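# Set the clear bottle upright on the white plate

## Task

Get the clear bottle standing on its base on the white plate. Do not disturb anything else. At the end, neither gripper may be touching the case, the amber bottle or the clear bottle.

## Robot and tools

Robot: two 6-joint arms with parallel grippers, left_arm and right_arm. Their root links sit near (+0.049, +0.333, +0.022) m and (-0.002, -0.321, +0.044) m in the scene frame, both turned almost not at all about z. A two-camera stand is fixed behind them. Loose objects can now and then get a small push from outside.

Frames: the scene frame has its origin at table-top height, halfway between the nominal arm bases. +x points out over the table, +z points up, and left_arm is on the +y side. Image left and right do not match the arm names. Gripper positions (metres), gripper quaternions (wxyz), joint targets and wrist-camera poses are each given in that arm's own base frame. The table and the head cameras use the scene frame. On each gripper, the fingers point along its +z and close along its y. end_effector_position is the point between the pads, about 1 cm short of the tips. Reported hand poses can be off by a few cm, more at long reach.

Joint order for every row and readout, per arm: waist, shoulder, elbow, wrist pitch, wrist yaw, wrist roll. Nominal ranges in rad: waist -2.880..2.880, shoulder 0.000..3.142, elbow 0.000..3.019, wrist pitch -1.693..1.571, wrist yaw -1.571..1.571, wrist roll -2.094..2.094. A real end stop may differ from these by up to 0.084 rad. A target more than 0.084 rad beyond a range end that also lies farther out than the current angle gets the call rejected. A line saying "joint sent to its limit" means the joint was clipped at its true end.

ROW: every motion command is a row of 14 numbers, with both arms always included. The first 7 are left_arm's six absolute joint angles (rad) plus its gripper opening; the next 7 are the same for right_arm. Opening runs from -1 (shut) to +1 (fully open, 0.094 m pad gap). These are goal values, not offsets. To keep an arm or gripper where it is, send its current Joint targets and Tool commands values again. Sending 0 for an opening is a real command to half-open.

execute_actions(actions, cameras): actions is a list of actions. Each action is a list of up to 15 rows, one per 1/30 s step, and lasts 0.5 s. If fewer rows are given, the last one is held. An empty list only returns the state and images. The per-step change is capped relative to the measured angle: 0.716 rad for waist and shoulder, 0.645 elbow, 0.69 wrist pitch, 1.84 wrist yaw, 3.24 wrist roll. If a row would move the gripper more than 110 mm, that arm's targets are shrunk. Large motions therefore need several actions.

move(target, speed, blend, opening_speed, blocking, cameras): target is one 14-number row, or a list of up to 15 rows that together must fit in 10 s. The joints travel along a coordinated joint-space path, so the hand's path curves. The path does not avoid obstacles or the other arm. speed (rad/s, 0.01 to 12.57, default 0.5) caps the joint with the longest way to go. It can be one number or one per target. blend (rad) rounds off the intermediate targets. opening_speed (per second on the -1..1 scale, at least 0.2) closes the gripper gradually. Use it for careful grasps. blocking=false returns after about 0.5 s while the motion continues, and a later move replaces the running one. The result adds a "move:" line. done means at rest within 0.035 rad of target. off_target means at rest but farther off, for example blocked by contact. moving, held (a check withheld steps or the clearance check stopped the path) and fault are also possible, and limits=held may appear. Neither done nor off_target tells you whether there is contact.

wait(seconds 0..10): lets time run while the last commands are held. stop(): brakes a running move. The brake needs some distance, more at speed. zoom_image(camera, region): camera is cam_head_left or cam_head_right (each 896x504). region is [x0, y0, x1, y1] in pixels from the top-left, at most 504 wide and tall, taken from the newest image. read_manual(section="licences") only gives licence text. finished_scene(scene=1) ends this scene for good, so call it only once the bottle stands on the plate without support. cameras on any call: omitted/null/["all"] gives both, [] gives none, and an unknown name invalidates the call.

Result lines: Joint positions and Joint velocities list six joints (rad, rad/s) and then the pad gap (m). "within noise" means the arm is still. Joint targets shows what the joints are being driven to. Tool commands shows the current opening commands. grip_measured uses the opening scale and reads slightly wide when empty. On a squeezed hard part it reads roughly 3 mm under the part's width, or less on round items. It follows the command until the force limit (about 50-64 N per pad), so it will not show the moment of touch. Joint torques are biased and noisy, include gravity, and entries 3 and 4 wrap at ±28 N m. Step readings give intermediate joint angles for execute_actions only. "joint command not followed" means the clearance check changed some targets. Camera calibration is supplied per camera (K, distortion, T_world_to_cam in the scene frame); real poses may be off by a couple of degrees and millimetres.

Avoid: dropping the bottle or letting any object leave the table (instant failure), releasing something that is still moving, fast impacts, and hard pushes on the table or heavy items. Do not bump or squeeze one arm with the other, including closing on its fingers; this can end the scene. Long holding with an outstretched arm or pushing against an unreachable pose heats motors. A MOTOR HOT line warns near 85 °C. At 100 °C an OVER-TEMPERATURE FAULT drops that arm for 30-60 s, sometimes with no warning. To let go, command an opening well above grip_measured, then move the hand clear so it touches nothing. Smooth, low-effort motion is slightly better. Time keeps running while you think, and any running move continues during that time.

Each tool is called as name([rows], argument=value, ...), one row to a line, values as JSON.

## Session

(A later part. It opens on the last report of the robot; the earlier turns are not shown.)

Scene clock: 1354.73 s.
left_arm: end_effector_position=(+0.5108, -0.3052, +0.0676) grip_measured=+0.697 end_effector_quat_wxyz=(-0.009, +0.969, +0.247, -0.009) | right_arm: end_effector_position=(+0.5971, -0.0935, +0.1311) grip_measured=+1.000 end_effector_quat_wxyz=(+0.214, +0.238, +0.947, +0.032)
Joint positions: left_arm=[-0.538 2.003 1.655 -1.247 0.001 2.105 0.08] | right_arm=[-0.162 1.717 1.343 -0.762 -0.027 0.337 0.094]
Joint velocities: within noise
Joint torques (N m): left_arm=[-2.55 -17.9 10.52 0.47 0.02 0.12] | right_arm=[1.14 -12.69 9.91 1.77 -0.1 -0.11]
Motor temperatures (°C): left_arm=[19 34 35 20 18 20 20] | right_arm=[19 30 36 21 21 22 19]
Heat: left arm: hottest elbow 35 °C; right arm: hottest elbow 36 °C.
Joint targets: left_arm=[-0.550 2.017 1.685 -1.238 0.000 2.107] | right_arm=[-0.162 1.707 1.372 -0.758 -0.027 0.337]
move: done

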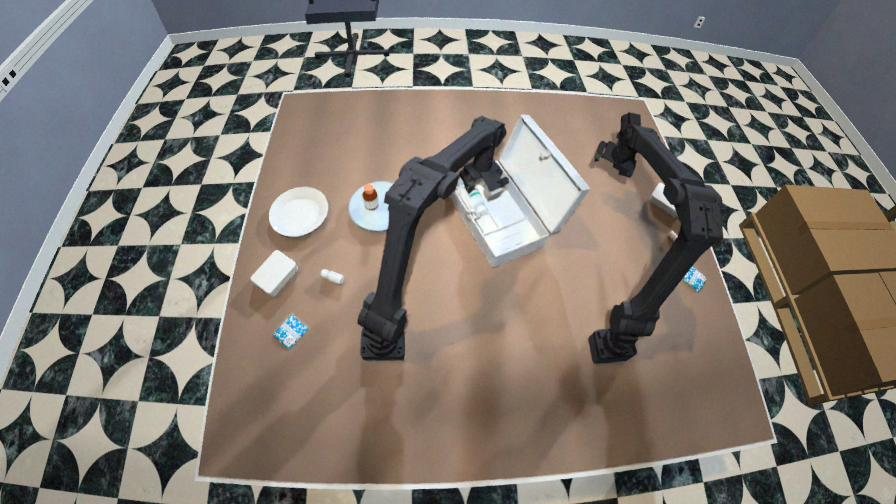

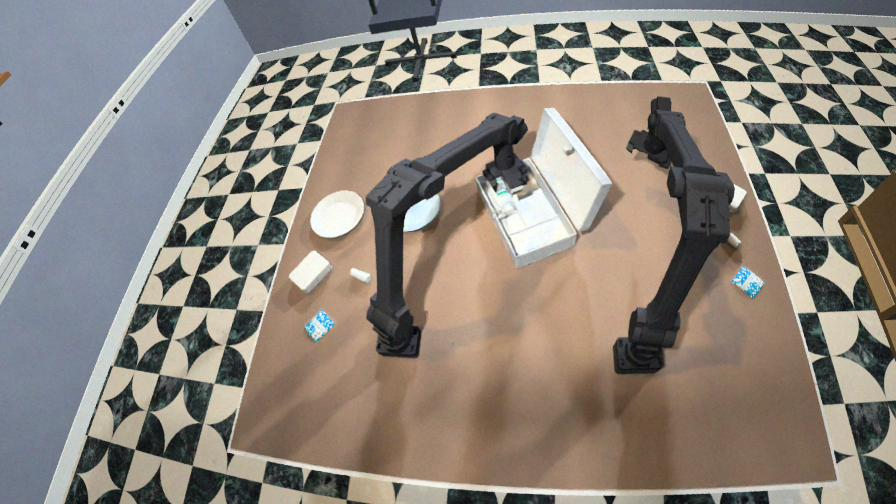

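move([
  [-0.559,2.0175,1.6847,-1.238,0,2.107,0.7,-0.162,1.707,1.372,-0.758,-0.027,0.337,1],
  [-0.559,2.043,1.6551,-1.1854,0,2.107,0.7,-0.162,1.707,1.372,-0.758,-0.027,0.337,1],
  [-0.559,2.07,1.63,-1.13,0,2.107,0.7,-0.162,1.707,1.372,-0.758,-0.027,0.337,1],
], speed=0.06)

zoom_image(camera="cam_head_left", region=[440, 150, 510, 220])

zoom_image(camera="cam_head_right", region=[465, 150, 535, 220])

Scene clock: 1379.93 s.
left_arm: end_effector_position=(+0.5185, -0.3137, +0.0578) grip_measured=+0.698 end_effector_quat_wxyz=(+0.004, +0.970, +0.244, +0.004) | right_arm: end_effector_position=(+0.5971, -0.0935, +0.1311) grip_measured=+1.000 end_effector_quat_wxyz=(+0.214, +0.238, +0.947, +0.032)
Joint positions: left_arm=[-0.543 2.017 1.65 -1.193 0 2.104 0.08] | right_arm=[-0.162 1.717 1.343 -0.762 -0.027 0.337 0.094]
Joint velocities: within noise
Joint torques (N m): left_arm=[-2.78 -14.45 6.41 2.41 0.05 0.15] | right_arm=[1.26 -13.27 9.99 1.44 -0.13 -0.1]
Motor temperatures (°C): left_arm=[19 34 34 20 18 20 20] | right_arm=[19 30 36 21 21 22 19]
Heat: left arm: hottest shoulder 34 °C; right arm: hottest elbow 36 °C.
Joint targets: left_arm=[-0.559 2.070 1.630 -1.130 0.000 2.107] | right_arm=[-0.162 1.707 1.372 -0.758 -0.027 0.337]
move: off_target (left_arm); left_arm: the wrist pitch is farthest, 0.063 rad from its target

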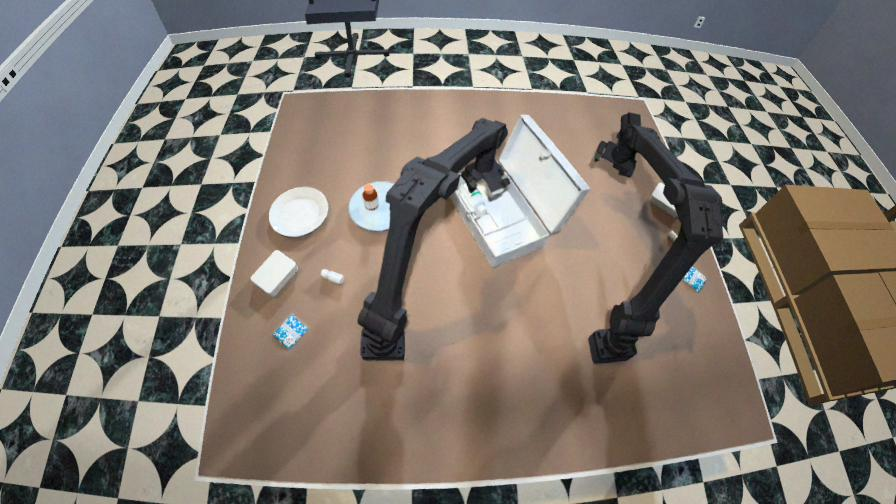

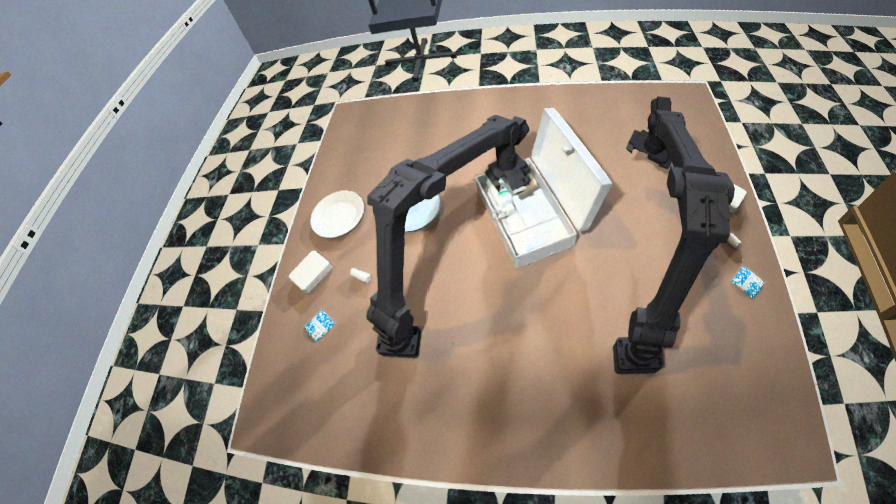

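Scaled by 7.200.

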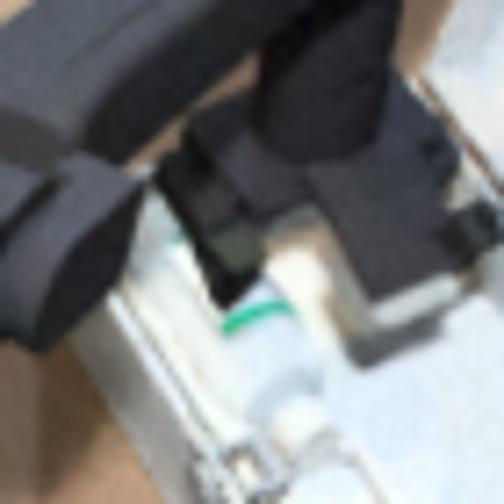

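Scaled by 7.200.

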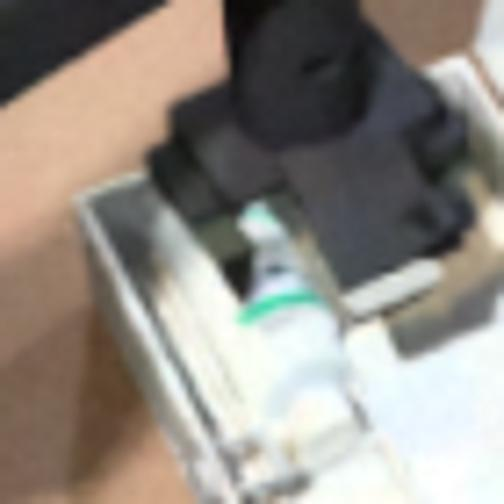

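move([
  [-0.559,2.0,1.70,-1.27,0,2.107,0.7,-0.162,1.707,1.372,-0.758,-0.027,0.337,1],
  [-0.494,1.9437,1.6504,-1.2775,0,2.107,0.45,-0.162,1.707,1.372,-0.758,-0.027,0.337,1],
], speed=0.2)

zoom_image(camera="cam_head_left", region=[440, 150, 510, 220])

zoom_image(camera="cam_head_right", region=[465, 150, 535, 220])

Scene clock: 1429.30 s.
left_arm: end_effector_position=(+0.5173, -0.2834, +0.0875) grip_measured=+0.454 end_effector_quat_wxyz=(-0.005, +0.964, +0.265, -0.005) | right_arm: end_effector_position=(+0.5971, -0.0935, +0.1311) grip_measured=+1.000 end_effector_quat_wxyz=(+0.214, +0.238, +0.947, +0.032)
Joint positions: left_arm=[-0.501 1.966 1.65 -1.27 -0.001 2.104 0.068] | right_arm=[-0.162 1.717 1.343 -0.762 -0.027 0.337 0.094]
Joint velocities: within noise
Joint torques (N m): left_arm=[-0.85 -20.01 8.1 -0.05 0.1 0.15] | right_arm=[0.91 -13.1 9.73 1.65 -0.15 -0.09]
Motor temperatures (°C): left_arm=[19 32 30 20 18 20 20] | right_arm=[19 30 36 21 21 22 19]
Heat: left arm: hottest shoulder 32 °C; right arm: hottest elbow 36 °C.
Joint targets: left_arm=[-0.494 1.944 1.650 -1.278 0.000 2.107] | right_arm=[-0.162 1.707 1.372 -0.758 -0.027 0.337]
move: done

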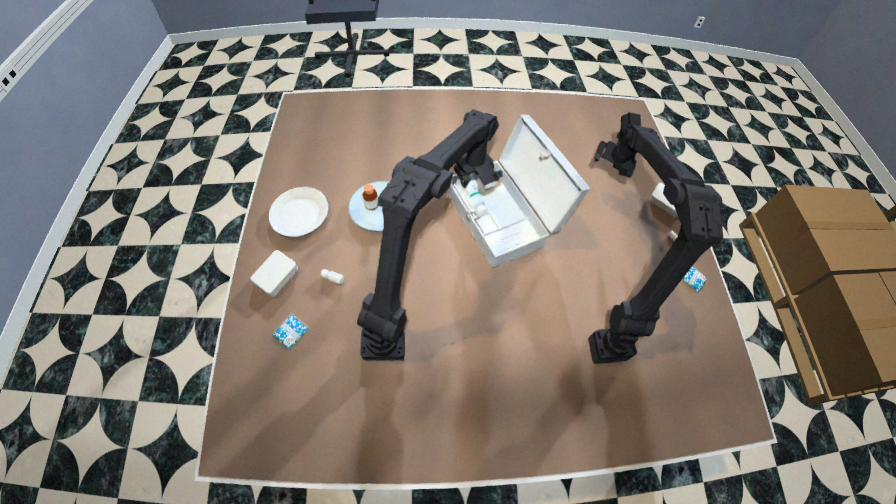

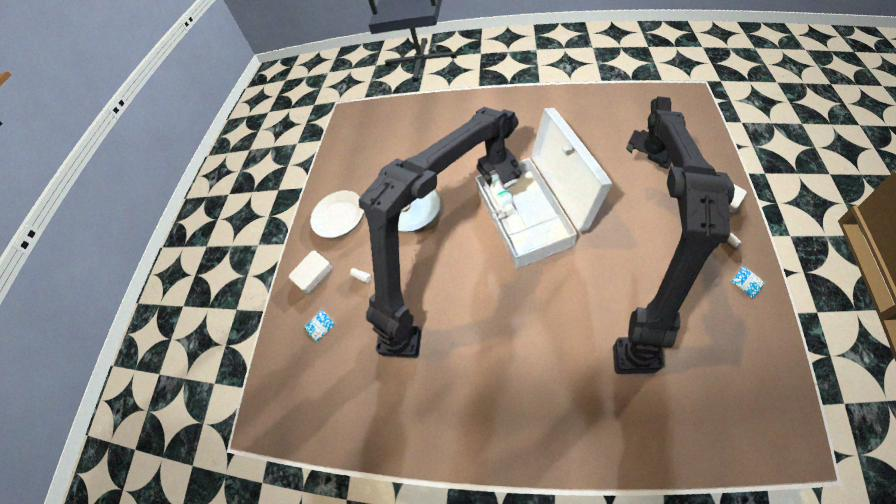

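Scaled by 7.200.

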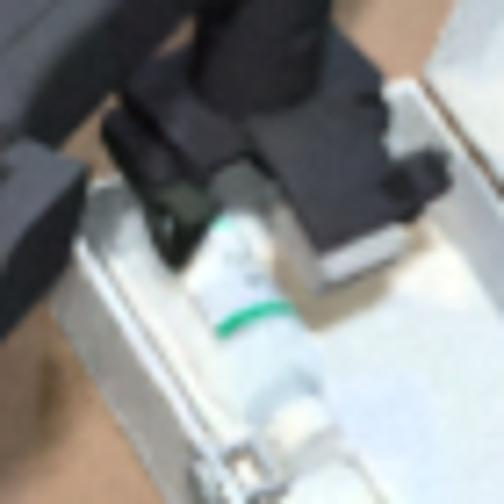

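Scaled by 7.200.

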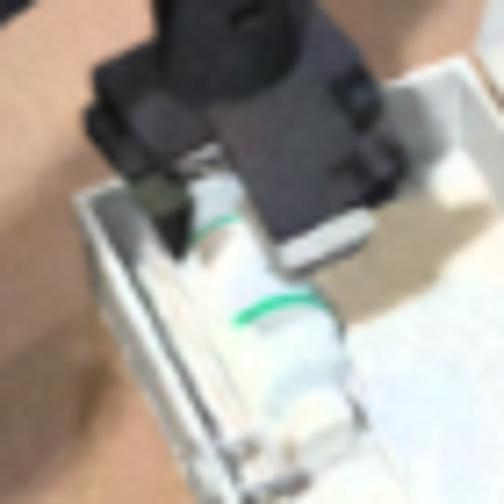

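move([
  [-0.496,1.99,1.59,-1.17,0,2.107,0.45,-0.162,1.707,1.372,-0.758,-0.027,0.337,1],
  [-0.496,2.042,1.5385,-1.068,0,2.107,0.45,-0.162,1.707,1.372,-0.758,-0.027,0.337,1],
  [-0.496,2.042,1.5385,-1.068,0,2.107,-0.1,-0.162,1.707,1.372,-0.758,-0.027,0.337,1],
], speed=[0.12,0.07,0.1], opening_speed=0.25, cameras=[])

move([
  [-0.496,1.96,1.62,-1.13,0,2.107,-0.1,-0.162,1.707,1.372,-0.758,-0.027,0.337,1],
  [-0.496,1.90,1.70,-1.27,0,2.107,-0.1,-0.162,1.707,1.372,-0.758,-0.027,0.337,1],
], speed=0.07)

zoom_image(camera="cam_head_left", region=[440, 150, 510, 220])

zoom_image(camera="cam_head_right", region=[465, 150, 535, 220])

Scene clock: 1450.57 s.
left_arm: end_effector_position=(+0.5182, -0.2828, +0.0164) grip_measured=+0.245 end_effector_quat_wxyz=(+0.002, +0.964, +0.264, +0.006) | right_arm: end_effector_position=(+0.5971, -0.0935, +0.1311) grip_measured=+1.000 end_effector_quat_wxyz=(+0.214, +0.238, +0.947, +0.032)
Joint positions: left_arm=[-0.5 2.024 1.543 -1.078 -0.005 2.107 0.059] | right_arm=[-0.162 1.717 1.343 -0.762 -0.027 0.337 0.094]
Joint velocities: within noise
Joint torques (N m): left_arm=[-1.26 -16.73 7.28 0.57 0.24 0.11] | right_arm=[1.2 -13.57 9.96 1.5 -0.16 -0.08]
Motor temperatures (°C): left_arm=[19 33 30 20 18 20 20] | right_arm=[19 30 36 21 21 22 19]
Heat: left arm: hottest shoulder 33 °C; right arm: hottest elbow 36 °C.
Joint targets: left_arm=[-0.496 2.042 1.538 -1.068 0.000 2.107] | right_arm=[-0.162 1.707 1.372 -0.758 -0.027 0.337]
move: done
No camera images: "cameras" was empty.

Scene clock: 1454.27 s.
left_arm: end_effector_position=(+0.5169, -0.2833, +0.1057) grip_measured=+0.173 end_effector_quat_wxyz=(+0.008, +0.964, +0.264, +0.008) | right_arm: end_effector_position=(+0.5971, -0.0935, +0.1311) grip_measured=+1.000 end_effector_quat_wxyz=(+0.214, +0.238, +0.947, +0.032)
Joint positions: left_arm=[-0.5 1.928 1.641 -1.262 0.001 2.107 0.055] | right_arm=[-0.162 1.717 1.343 -0.762 -0.027 0.337 0.094]
Joint velocities: within noise
Joint torques (N m): left_arm=[-0.97 -20.37 13.14 -0.12 0.02 0.09] | right_arm=[0.97 -13.04 9.73 1.5 -0.15 -0.1]
Motor temperatures (°C): left_arm=[19 32 30 20 18 20 20] | right_arm=[19 30 37 21 21 22 19]
Heat: left arm: hottest shoulder 32 °C; right arm: hottest elbow 37 °C.
Joint targets: left_arm=[-0.496 1.900 1.700 -1.270 0.000 2.107] | right_arm=[-0.162 1.707 1.372 -0.758 -0.027 0.337]
move: off_target (left_arm); left_arm: the elbow is farthest, 0.059 rad from its target

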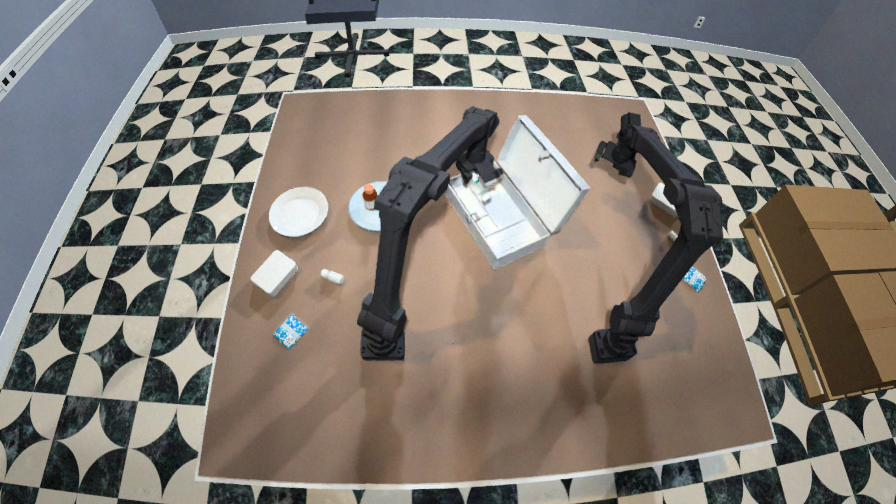

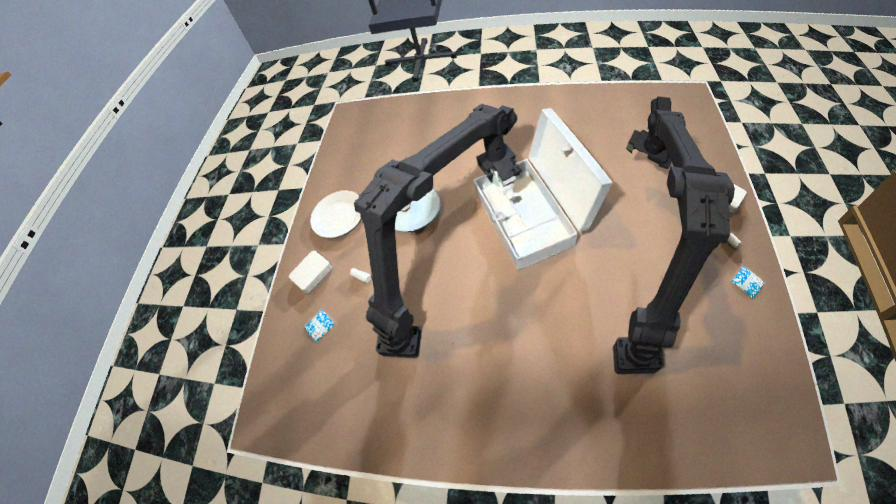

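Scaled by 7.200.

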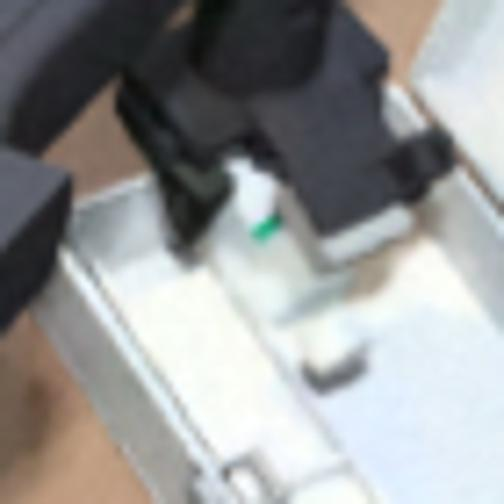

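Scaled by 7.200.

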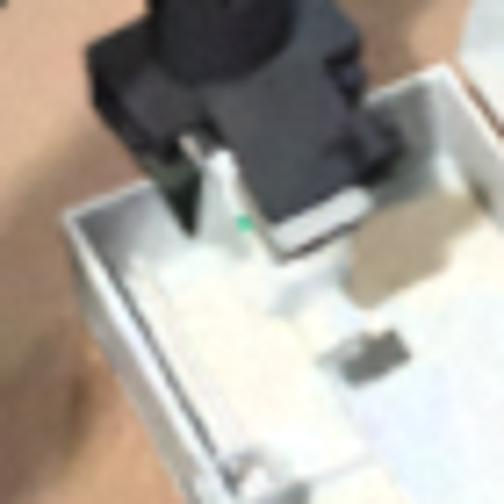

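move([
  [-0.496,1.76,1.85,-1.48,0,2.107,-0.1,-0.162,1.707,1.372,-0.758,-0.027,0.337,1],
  [0.62,1.38,0.95,0.1,0,0.5,-0.1,-0.162,1.707,1.372,-0.758,-0.027,0.337,1],
  [0.62,1.47,0.60,0.94,0,0,-0.1,-0.162,1.707,1.372,-0.758,-0.027,0.337,1],
], speed=[0.2,0.5,0.3])

zoom_image(camera="cam_head_left", region=[250, 130, 450, 330])

zoom_image(camera="cam_head_right", region=[250, 130, 450, 330])

Scene clock: 1494.97 s.
left_arm: end_effector_position=(+0.4458, +0.3140, +0.2283) grip_measured=+0.173 end_effector_quat_wxyz=(+0.683, -0.208, +0.665, +0.220) | right_arm: end_effector_position=(+0.5971, -0.0935, +0.1311) grip_measured=+1.000 end_effector_quat_wxyz=(+0.214, +0.238, +0.947, +0.032)
Joint positions: left_arm=[0.615 1.472 0.598 0.904 0.001 0.008 0.055] | right_arm=[-0.162 1.717 1.343 -0.762 -0.027 0.337 0.094]
Joint velocities: within noise
Joint torques (N m): left_arm=[-0.91 -9.58 7.32 2.97 -0.02 0.05] | right_arm=[1.9 -13.74 9.74 1.74 -0.13 -0.04]
Motor temperatures (°C): left_arm=[19 32 32 20 18 20 21] | right_arm=[19 30 37 21 21 22 19]
Heat: left arm: hottest shoulder 32 °C; right arm: hottest elbow 37 °C.
Joint targets: left_arm=[0.620 1.470 0.600 0.940 0.000 0.000] | right_arm=[-0.162 1.707 1.372 -0.758 -0.027 0.337]
move: off_target (left_arm); left_arm: the wrist pitch is farthest, 0.036 rad from its target

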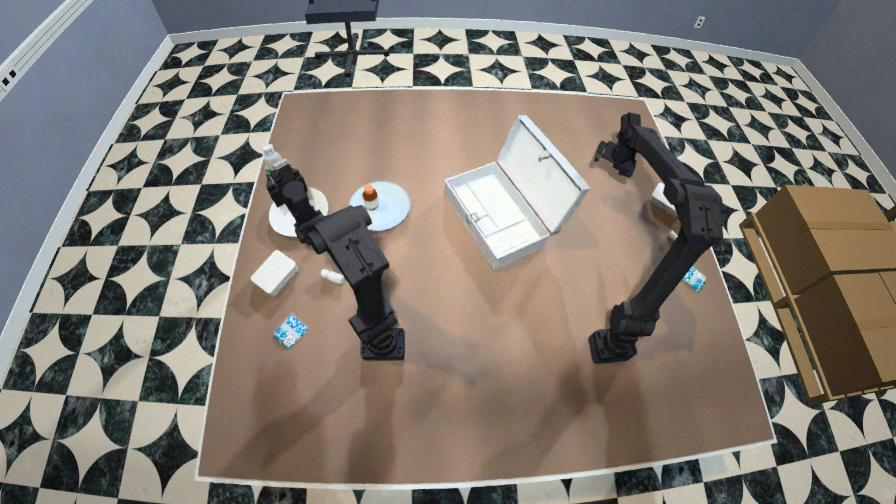

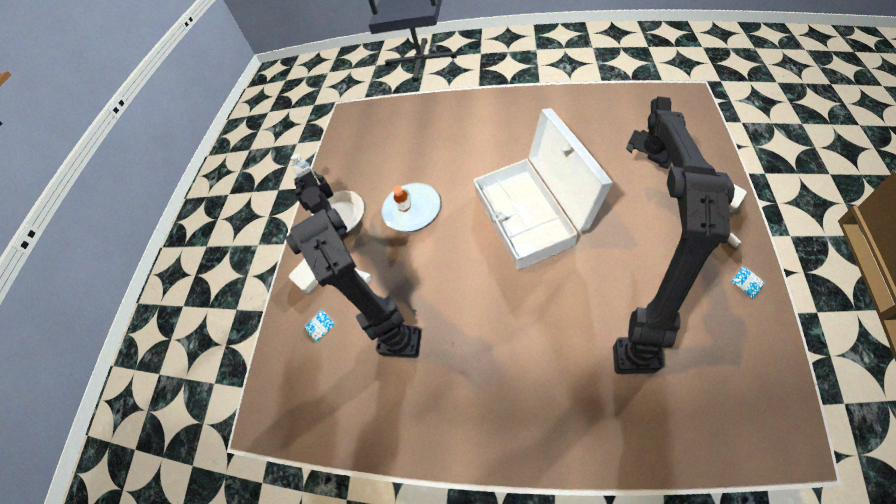

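Scaled by 2.520.

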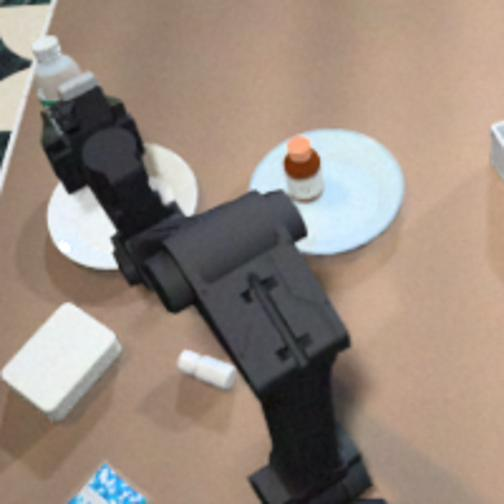

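Scaled by 2.520.

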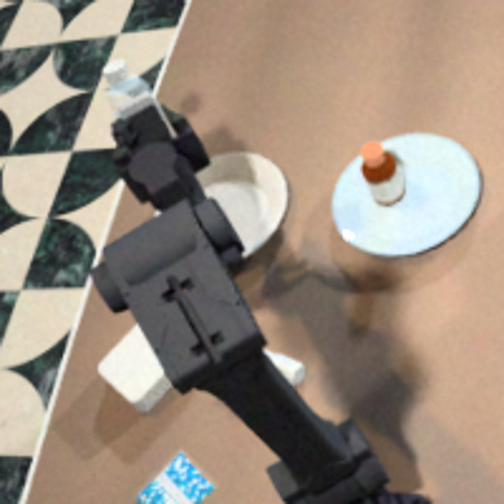

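zoom_image(camera="cam_head_left", region=[255, 135, 335, 215])

zoom_image(camera="cam_head_right", region=[280, 145, 360, 225])

Scaled by 6.300.

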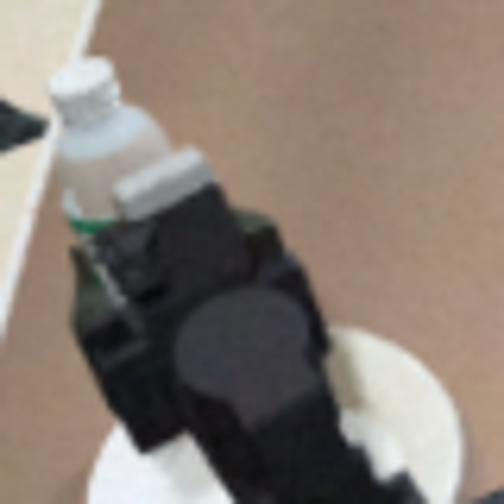

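Scaled by 6.300.

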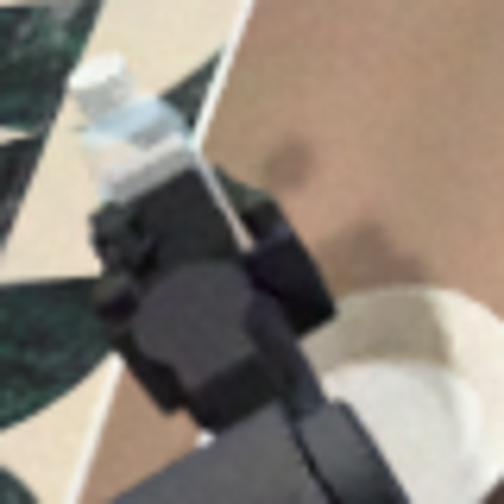

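move(target=[0.585,1.8268,0.5988,1.264,0,0,-0.1,-0.162,1.707,1.372,-0.758,-0.027,0.337,1], speed=0.25)

zoom_image(camera="cam_head_left", region=[245, 145, 345, 245])

zoom_image(camera="cam_head_right", region=[280, 145, 380, 245])

Scene clock: 1575.47 s.
left_arm: end_effector_position=(+0.4619, +0.3160, +0.1160) grip_measured=+0.173 end_effector_quat_wxyz=(+0.672, -0.207, +0.679, +0.211) | right_arm: end_effector_position=(+0.5971, -0.0935, +0.1311) grip_measured=+1.000 end_effector_quat_wxyz=(+0.214, +0.238, +0.947, +0.032)
Joint positions: left_arm=[0.601 1.833 0.598 1.228 0.001 0.007 0.055] | right_arm=[-0.162 1.717 1.343 -0.762 -0.027 0.337 0.094]
Joint velocities: within noise
Joint torques (N m): left_arm=[-3.08 -11.93 4.78 2.85 -0.05 0.08] | right_arm=[1.14 -13.57 9.85 1.73 -0.12 -0.08]
Motor temperatures (°C): left_arm=[19 30 30 21 18 20 22] | right_arm=[19 30 37 21 21 22 19]
Heat: left arm: hottest shoulder 30 °C; right arm: hottest elbow 37 °C.
Joint targets: left_arm=[0.585 1.827 0.599 1.264 0.000 0.000] | right_arm=[-0.162 1.707 1.372 -0.758 -0.027 0.337]
move: off_target (left_arm); left_arm: the wrist pitch is farthest, 0.036 rad from its target

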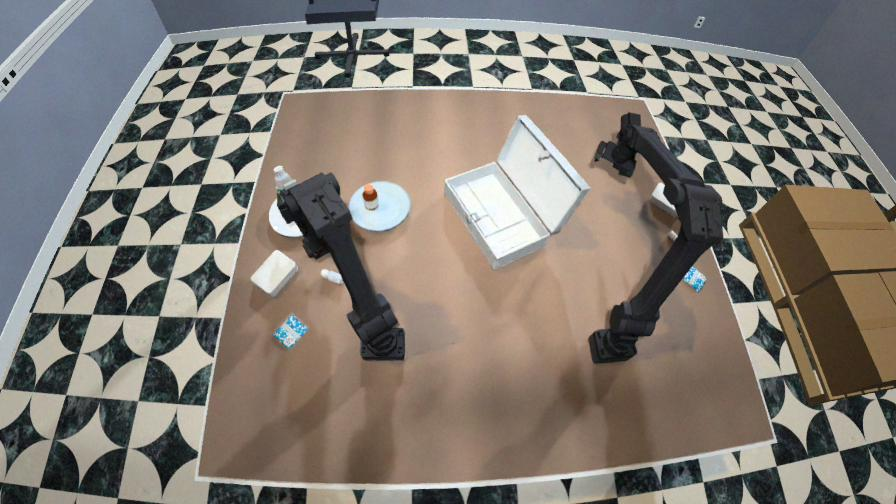

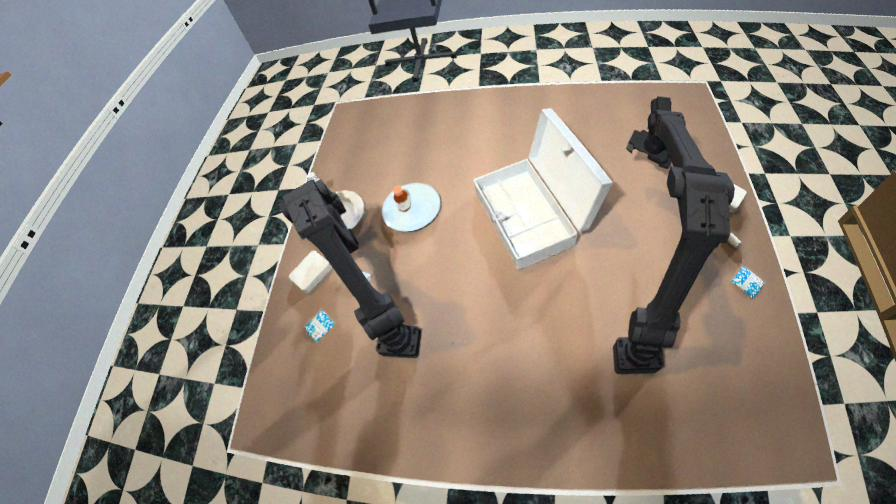

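Scaled by 5.040.

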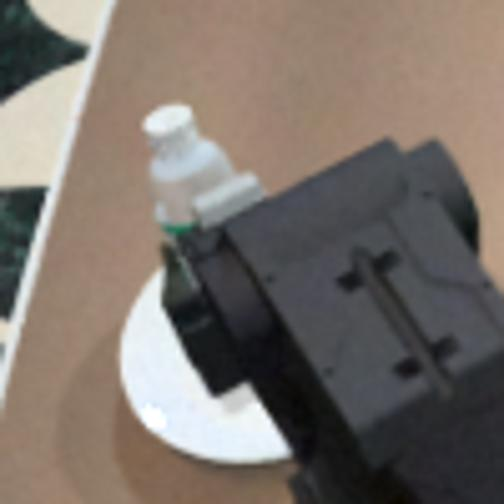

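Scaled by 5.040.

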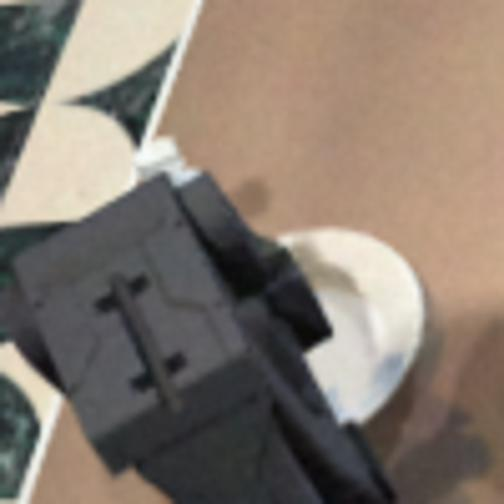

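move(target=[0.557,1.9019,0.6151,1.323,0,0,-0.1,-0.162,1.707,1.372,-0.758,-0.027,0.337,1], speed=0.1)

zoom_image(camera="cam_head_left", region=[245, 145, 345, 245])

zoom_image(camera="cam_head_right", region=[280, 145, 380, 245])

Scene clock: 1597.47 s.
left_arm: end_effector_position=(+0.4692, +0.3019, +0.0924) grip_measured=+0.173 end_effector_quat_wxyz=(+0.671, -0.199, +0.686, +0.200) | right_arm: end_effector_position=(+0.5971, -0.0935, +0.1311) grip_measured=+1.000 end_effector_quat_wxyz=(+0.214, +0.238, +0.947, +0.032)
Joint positions: left_arm=[0.573 1.904 0.598 1.287 0.001 0.007 0.055] | right_arm=[-0.162 1.717 1.343 -0.762 -0.027 0.337 0.094]
Joint velocities: within noise
Joint torques (N m): left_arm=[-3.08 -11.99 5.53 2.92 -0.01 0.06] | right_arm=[1.67 -13.39 9.91 1.68 -0.06 -0.06]
Motor temperatures (°C): left_arm=[19 29 29 21 18 20 22] | right_arm=[18 30 37 21 21 22 19]
Heat: left arm: hottest shoulder 29 °C; right arm: hottest elbow 37 °C.
Joint targets: left_arm=[0.557 1.902 0.615 1.323 0.000 0.000] | right_arm=[-0.162 1.707 1.372 -0.758 -0.027 0.337]
move: off_target (left_arm); left_arm: the wrist pitch is farthest, 0.036 rad from its target

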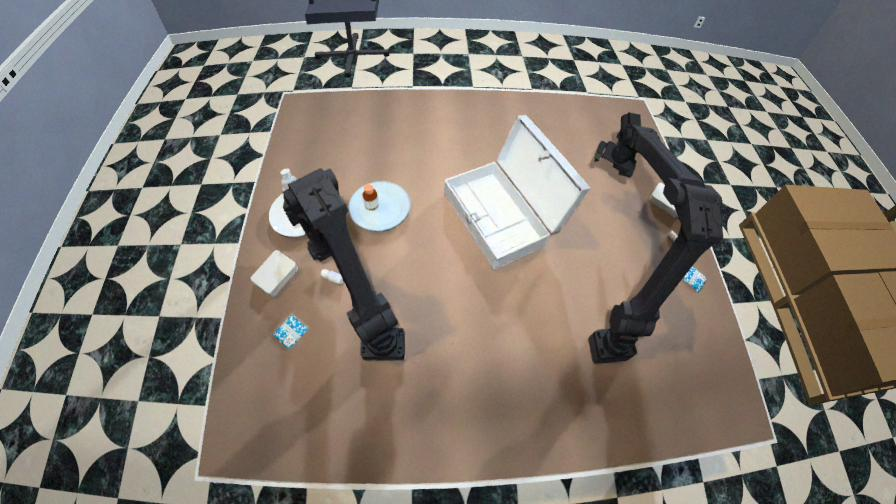

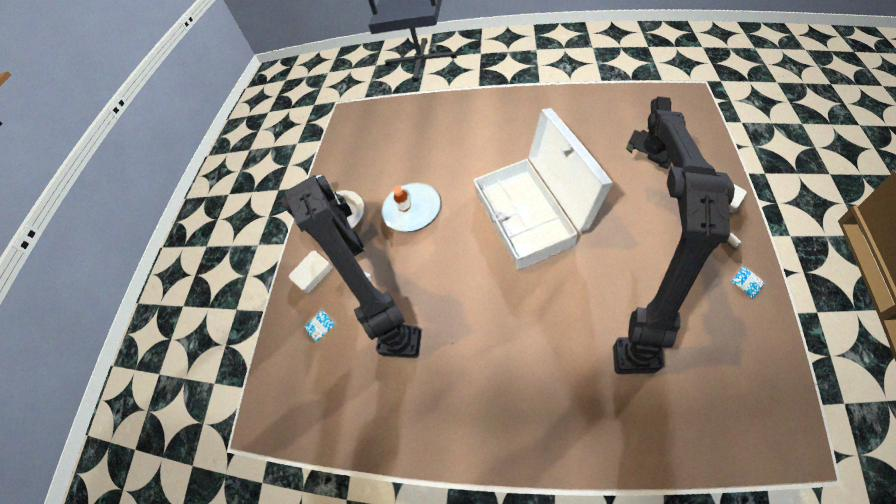

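Scaled by 5.040.

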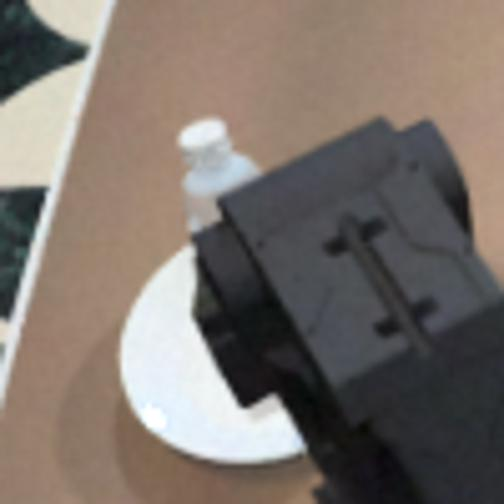

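Scaled by 5.040.

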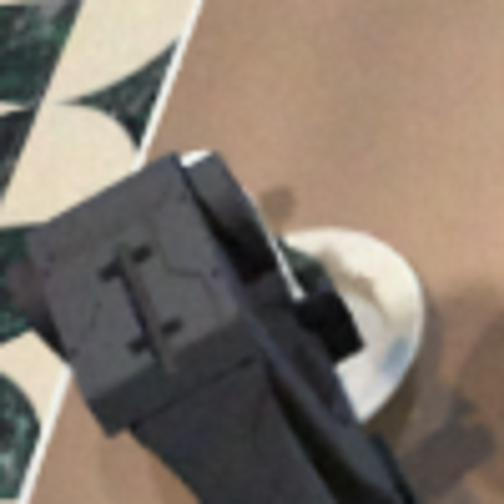

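move(target=[0.557,1.9722,0.6233,1.385,0,0,-0.1,-0.162,1.707,1.372,-0.758,-0.027,0.337,1], speed=0.06, cameras=[])

Scene clock: 1611.67 s.
left_arm: end_effector_position=(+0.4666, +0.3003, +0.0706) grip_measured=+0.173 end_effector_quat_wxyz=(+0.668, -0.200, +0.688, +0.199) | right_arm: end_effector_position=(+0.5971, -0.0935, +0.1311) grip_measured=+1.000 end_effector_quat_wxyz=(+0.214, +0.238, +0.947, +0.032)
Joint positions: left_arm=[0.573 1.974 0.598 1.348 0.001 0.007 0.055] | right_arm=[-0.162 1.717 1.343 -0.762 -0.027 0.337 0.094]
Joint velocities: within noise
Joint torques (N m): left_arm=[-2.96 -11.99 5.67 2.77 -0.02 0.01] | right_arm=[1.32 -13.27 9.92 1.61 -0.18 -0.13]
Motor temperatures (°C): left_arm=[19 29 29 21 18 20 22] | right_arm=[18 30 37 21 21 22 19]
Heat: left arm: hottest shoulder 29 °C; right arm: hottest elbow 37 °C.
Joint targets: left_arm=[0.557 1.972 0.623 1.385 0.000 0.000] | right_arm=[-0.162 1.707 1.372 -0.758 -0.027 0.337]
move: off_target (left_arm); left_arm: the wrist pitch is farthest, 0.037 rad from its target
No camera images: "cameras" was empty.

move(target=[0.557,2.0,0.623,1.412,0,0,-0.1,-0.162,1.707,1.372,-0.758,-0.027,0.337,1], speed=0.05)

zoom_image(camera="cam_head_left", region=[245, 145, 345, 245])

Scene clock: 1625.23 s.
left_arm: end_effector_position=(+0.4653, +0.2994, +0.0627) grip_measured=+0.173 end_effector_quat_wxyz=(+0.668, -0.200, +0.688, +0.199) | right_arm: end_effector_position=(+0.5971, -0.0935, +0.1311) grip_measured=+1.000 end_effector_quat_wxyz=(+0.214, +0.238, +0.947, +0.032)
Joint positions: left_arm=[0.573 2.001 0.598 1.376 0.001 0.007 0.055] | right_arm=[-0.162 1.717 1.343 -0.762 -0.027 0.337 0.094]
Joint velocities: within noise
Joint torques (N m): left_arm=[-2.96 -11.93 5.3 2.86 -0.04 0.04] | right_arm=[1.26 -14.51 9.57 1.73 -0.11 -0.02]
Motor temperatures (°C): left_arm=[19 29 28 21 18 20 22] | right_arm=[18 30 37 21 21 22 19]
Heat: left arm: hottest shoulder 29 °C; right arm: hottest elbow 37 °C.
Joint targets: left_arm=[0.557 2.000 0.623 1.412 0.000 0.000] | right_arm=[-0.162 1.707 1.372 -0.758 -0.027 0.337]
move: off_target (left_arm); left_arm: the wrist pitch is farthest, 0.036 rad from its target

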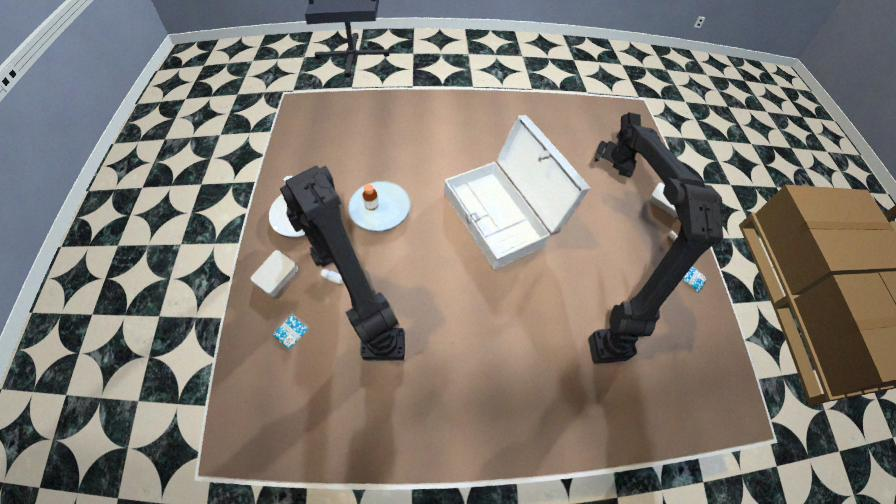

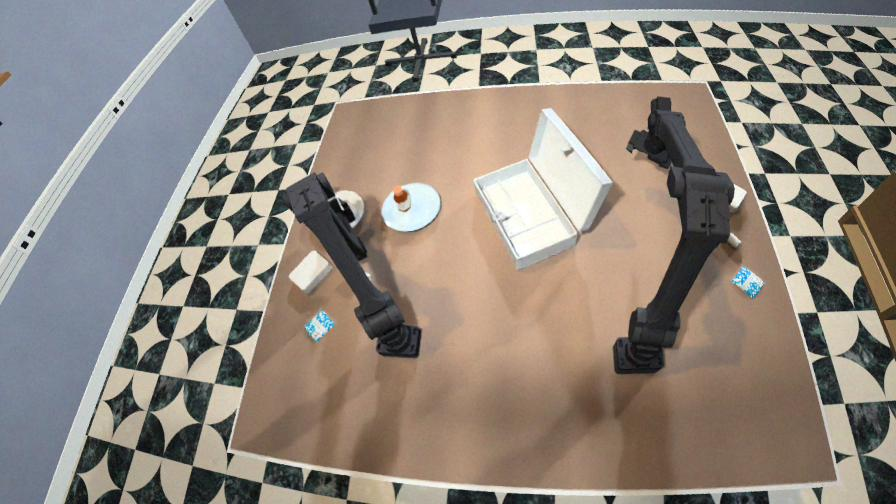

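Scaled by 5.040.

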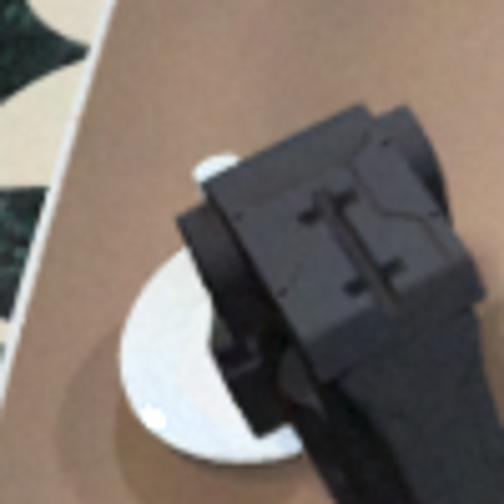

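move(target=[0.557,2.035,0.645,1.43,0,0,-0.1,-0.162,1.707,1.372,-0.758,-0.027,0.337,1], speed=0.05, cameras=[])

Scene clock: 1633.07 s.
left_arm: end_effector_position=(+0.4664, +0.3001, +0.0516) grip_measured=+0.173 end_effector_quat_wxyz=(+0.666, -0.201, +0.691, +0.198) | right_arm: end_effector_position=(+0.5971, -0.0935, +0.1311) grip_measured=+1.000 end_effector_quat_wxyz=(+0.214, +0.238, +0.947, +0.032)
Joint positions: left_arm=[0.573 2.036 0.607 1.393 0.001 0.007 0.055] | right_arm=[-0.162 1.717 1.343 -0.762 -0.027 0.337 0.094]
Joint velocities: within noise
Joint torques (N m): left_arm=[-2.67 -12.4 6.19 2.93 -0.06 0.03] | right_arm=[0.97 -13.98 9.65 1.66 -0.14 -0.09]
Motor temperatures (°C): left_arm=[19 29 28 21 18 20 22] | right_arm=[18 30 37 21 21 22 19]
Heat: left arm: hottest shoulder 29 °C; right arm: hottest elbow 37 °C.
Joint targets: left_arm=[0.557 2.035 0.645 1.430 0.000 0.000] | right_arm=[-0.162 1.707 1.372 -0.758 -0.027 0.337]
move: off_target (left_arm); left_arm: the elbow is farthest, 0.038 rad from its target
No camera images: "cameras" was empty.

move(target=[0.557,2.05,0.650,1.465,0,0,-0.1,-0.162,1.707,1.372,-0.758,-0.027,0.337,1], speed=0.04, cameras=[])

move(target=[0.557,2.07,0.660,1.475,0,0,-0.1,-0.162,1.707,1.372,-0.758,-0.027,0.337,1], speed=0.04)

zoom_image(camera="cam_head_left", region=[245, 145, 345, 245])

zoom_image(camera="cam_head_right", region=[280, 145, 380, 245])

Scene clock: 1650.77 s.
left_arm: end_effector_position=(+0.4675, +0.3008, +0.0543) grip_measured=+0.173 end_effector_quat_wxyz=(+0.675, -0.198, +0.682, +0.201) | right_arm: end_effector_position=(+0.5971, -0.0935, +0.1311) grip_measured=+1.000 end_effector_quat_wxyz=(+0.214, +0.238, +0.947, +0.032)
Joint positions: left_arm=[0.573 2.05 0.613 1.429 0.001 0.007 0.055] | right_arm=[-0.162 1.717 1.343 -0.762 -0.027 0.337 0.094]
Joint velocities: within noise
Joint torques (N m): left_arm=[-3.08 -12.81 6.09 2.84 -0.05 0.06] | right_arm=[1.61 -13.8 9.88 1.42 -0.23 -0.03]
Motor temperatures (°C): left_arm=[19 30 28 21 18 20 22] | right_arm=[18 30 37 21 21 22 19]
Heat: left arm: hottest shoulder 30 °C; right arm: hottest elbow 37 °C.
Joint targets: left_arm=[0.557 2.050 0.650 1.465 0.000 0.000] | right_arm=[-0.162 1.707 1.372 -0.758 -0.027 0.337]
move: off_target (left_arm); left_arm: the elbow is farthest, 0.037 rad from its target
No camera images: "cameras" was empty.

Scene clock: 1651.60 s.
left_arm: end_effector_position=(+0.4693, +0.3020, +0.0490) grip_measured=+0.173 end_effector_quat_wxyz=(+0.675, -0.198, +0.682, +0.201) | right_arm: end_effector_position=(+0.5971, -0.0935, +0.1311) grip_measured=+1.000 end_effector_quat_wxyz=(+0.214, +0.238, +0.947, +0.032)
Joint positions: left_arm=[0.573 2.07 0.623 1.438 0.001 0.007 0.055] | right_arm=[-0.162 1.717 1.343 -0.762 -0.027 0.337 0.094]
Joint velocities: within noise
Joint torques (N m): left_arm=[-2.96 -13.1 5.94 2.88 -0.02 0.06] | right_arm=[0.79 -12.98 9.94 1.98 -0.11 -0.05]
Motor temperatures (°C): left_arm=[19 30 28 21 18 20 22] | right_arm=[18 30 37 21 21 22 19]
Heat: left arm: hottest shoulder 30 °C; right arm: hottest elbow 37 °C.
Joint targets: left_arm=[0.557 2.070 0.660 1.475 0.000 0.000] | right_arm=[-0.162 1.707 1.372 -0.758 -0.027 0.337]
move: off_target (left_arm); left_arm: the elbow is farthest, 0.037 rad from its target

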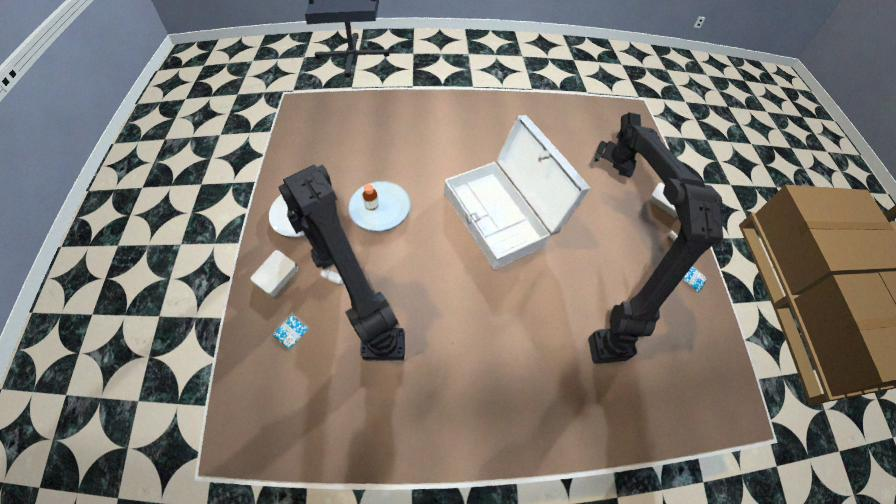

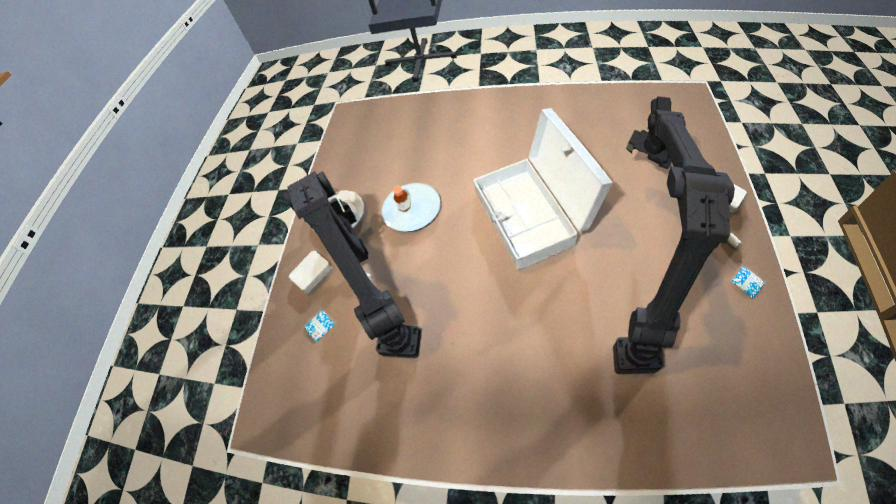

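Scaled by 5.040.

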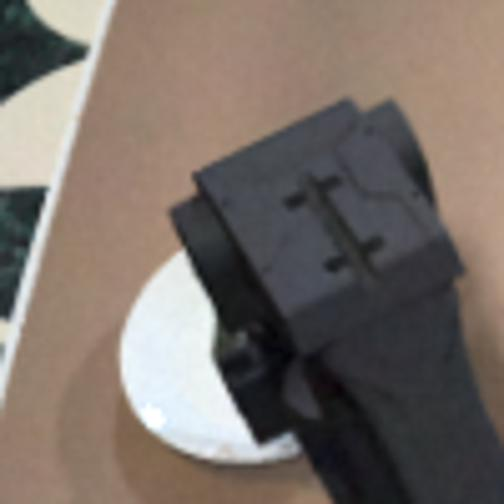

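Scaled by 5.040.

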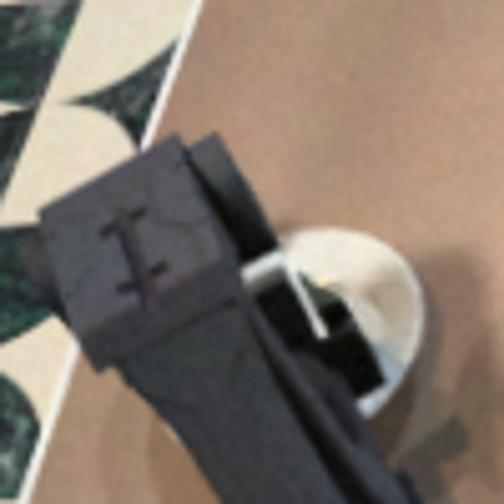

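move(target=[0.557,2.087,0.666,1.490,0,0,-0.1,-0.162,1.707,1.372,-0.758,-0.027,0.337,1], speed=0.04, cameras=[])

move(target=[0.557,2.103,0.672,1.501,0,0,-0.1,-0.162,1.707,1.372,-0.758,-0.027,0.337,1], speed=0.04, cameras=[])

Scene clock: 1674.13 s.
left_arm: end_effector_position=(+0.4705, +0.3027, +0.0456) grip_measured=+0.173 end_effector_quat_wxyz=(+0.676, -0.198, +0.680, +0.202) | right_arm: end_effector_position=(+0.5971, -0.0935, +0.1311) grip_measured=+1.000 end_effector_quat_wxyz=(+0.214, +0.238, +0.947, +0.032)
Joint positions: left_arm=[0.573 2.087 0.63 1.453 0.001 0.007 0.055] | right_arm=[-0.162 1.717 1.343 -0.762 -0.027 0.337 0.094]
Joint velocities: within noise
Joint torques (N m): left_arm=[-2.78 -12.69 5.83 2.67 -0.04 0.06] | right_arm=[1.9 -13.98 9.72 1.63 -0.14 -0.14]
Motor temperatures (°C): left_arm=[19 30 28 21 18 20 22] | right_arm=[18 30 37 21 21 22 19]
Heat: left arm: hottest shoulder 30 °C; right arm: hottest elbow 37 °C.
Joint targets: left_arm=[0.557 2.087 0.666 1.490 0.000 0.000] | right_arm=[-0.162 1.707 1.372 -0.758 -0.027 0.337]
move: off_target (left_arm); left_arm: the wrist pitch is farthest, 0.037 rad from its target
No camera images: "cameras" was empty.

Scene clock: 1674.93 s.
left_arm: end_effector_position=(+0.4718, +0.3036, +0.0433) grip_measured=+0.173 end_effector_quat_wxyz=(+0.678, -0.197, +0.678, +0.202) | right_arm: end_effector_position=(+0.5971, -0.0935, +0.1311) grip_measured=+1.000 end_effector_quat_wxyz=(+0.214, +0.238, +0.947, +0.032)
Joint positions: left_arm=[0.573 2.101 0.638 1.466 0.001 0.007 0.055] | right_arm=[-0.162 1.717 1.343 -0.762 -0.027 0.337 0.094]
Joint velocities: within noise
Joint torques (N m): left_arm=[-2.84 -12.75 5.72 2.84 -0.02 0.05] | right_arm=[1.08 -13.92 9.76 1.74 -0.12 -0.09]
Motor temperatures (°C): left_arm=[19 30 28 21 18 20 22] | right_arm=[18 30 37 21 21 22 19]
Heat: left arm: hottest shoulder 30 °C; right arm: hottest elbow 37 °C.
Joint targets: left_arm=[0.557 2.103 0.672 1.501 0.000 0.000] | right_arm=[-0.162 1.707 1.372 -0.758 -0.027 0.337]
move: done
No camera images: "cameras" was empty.


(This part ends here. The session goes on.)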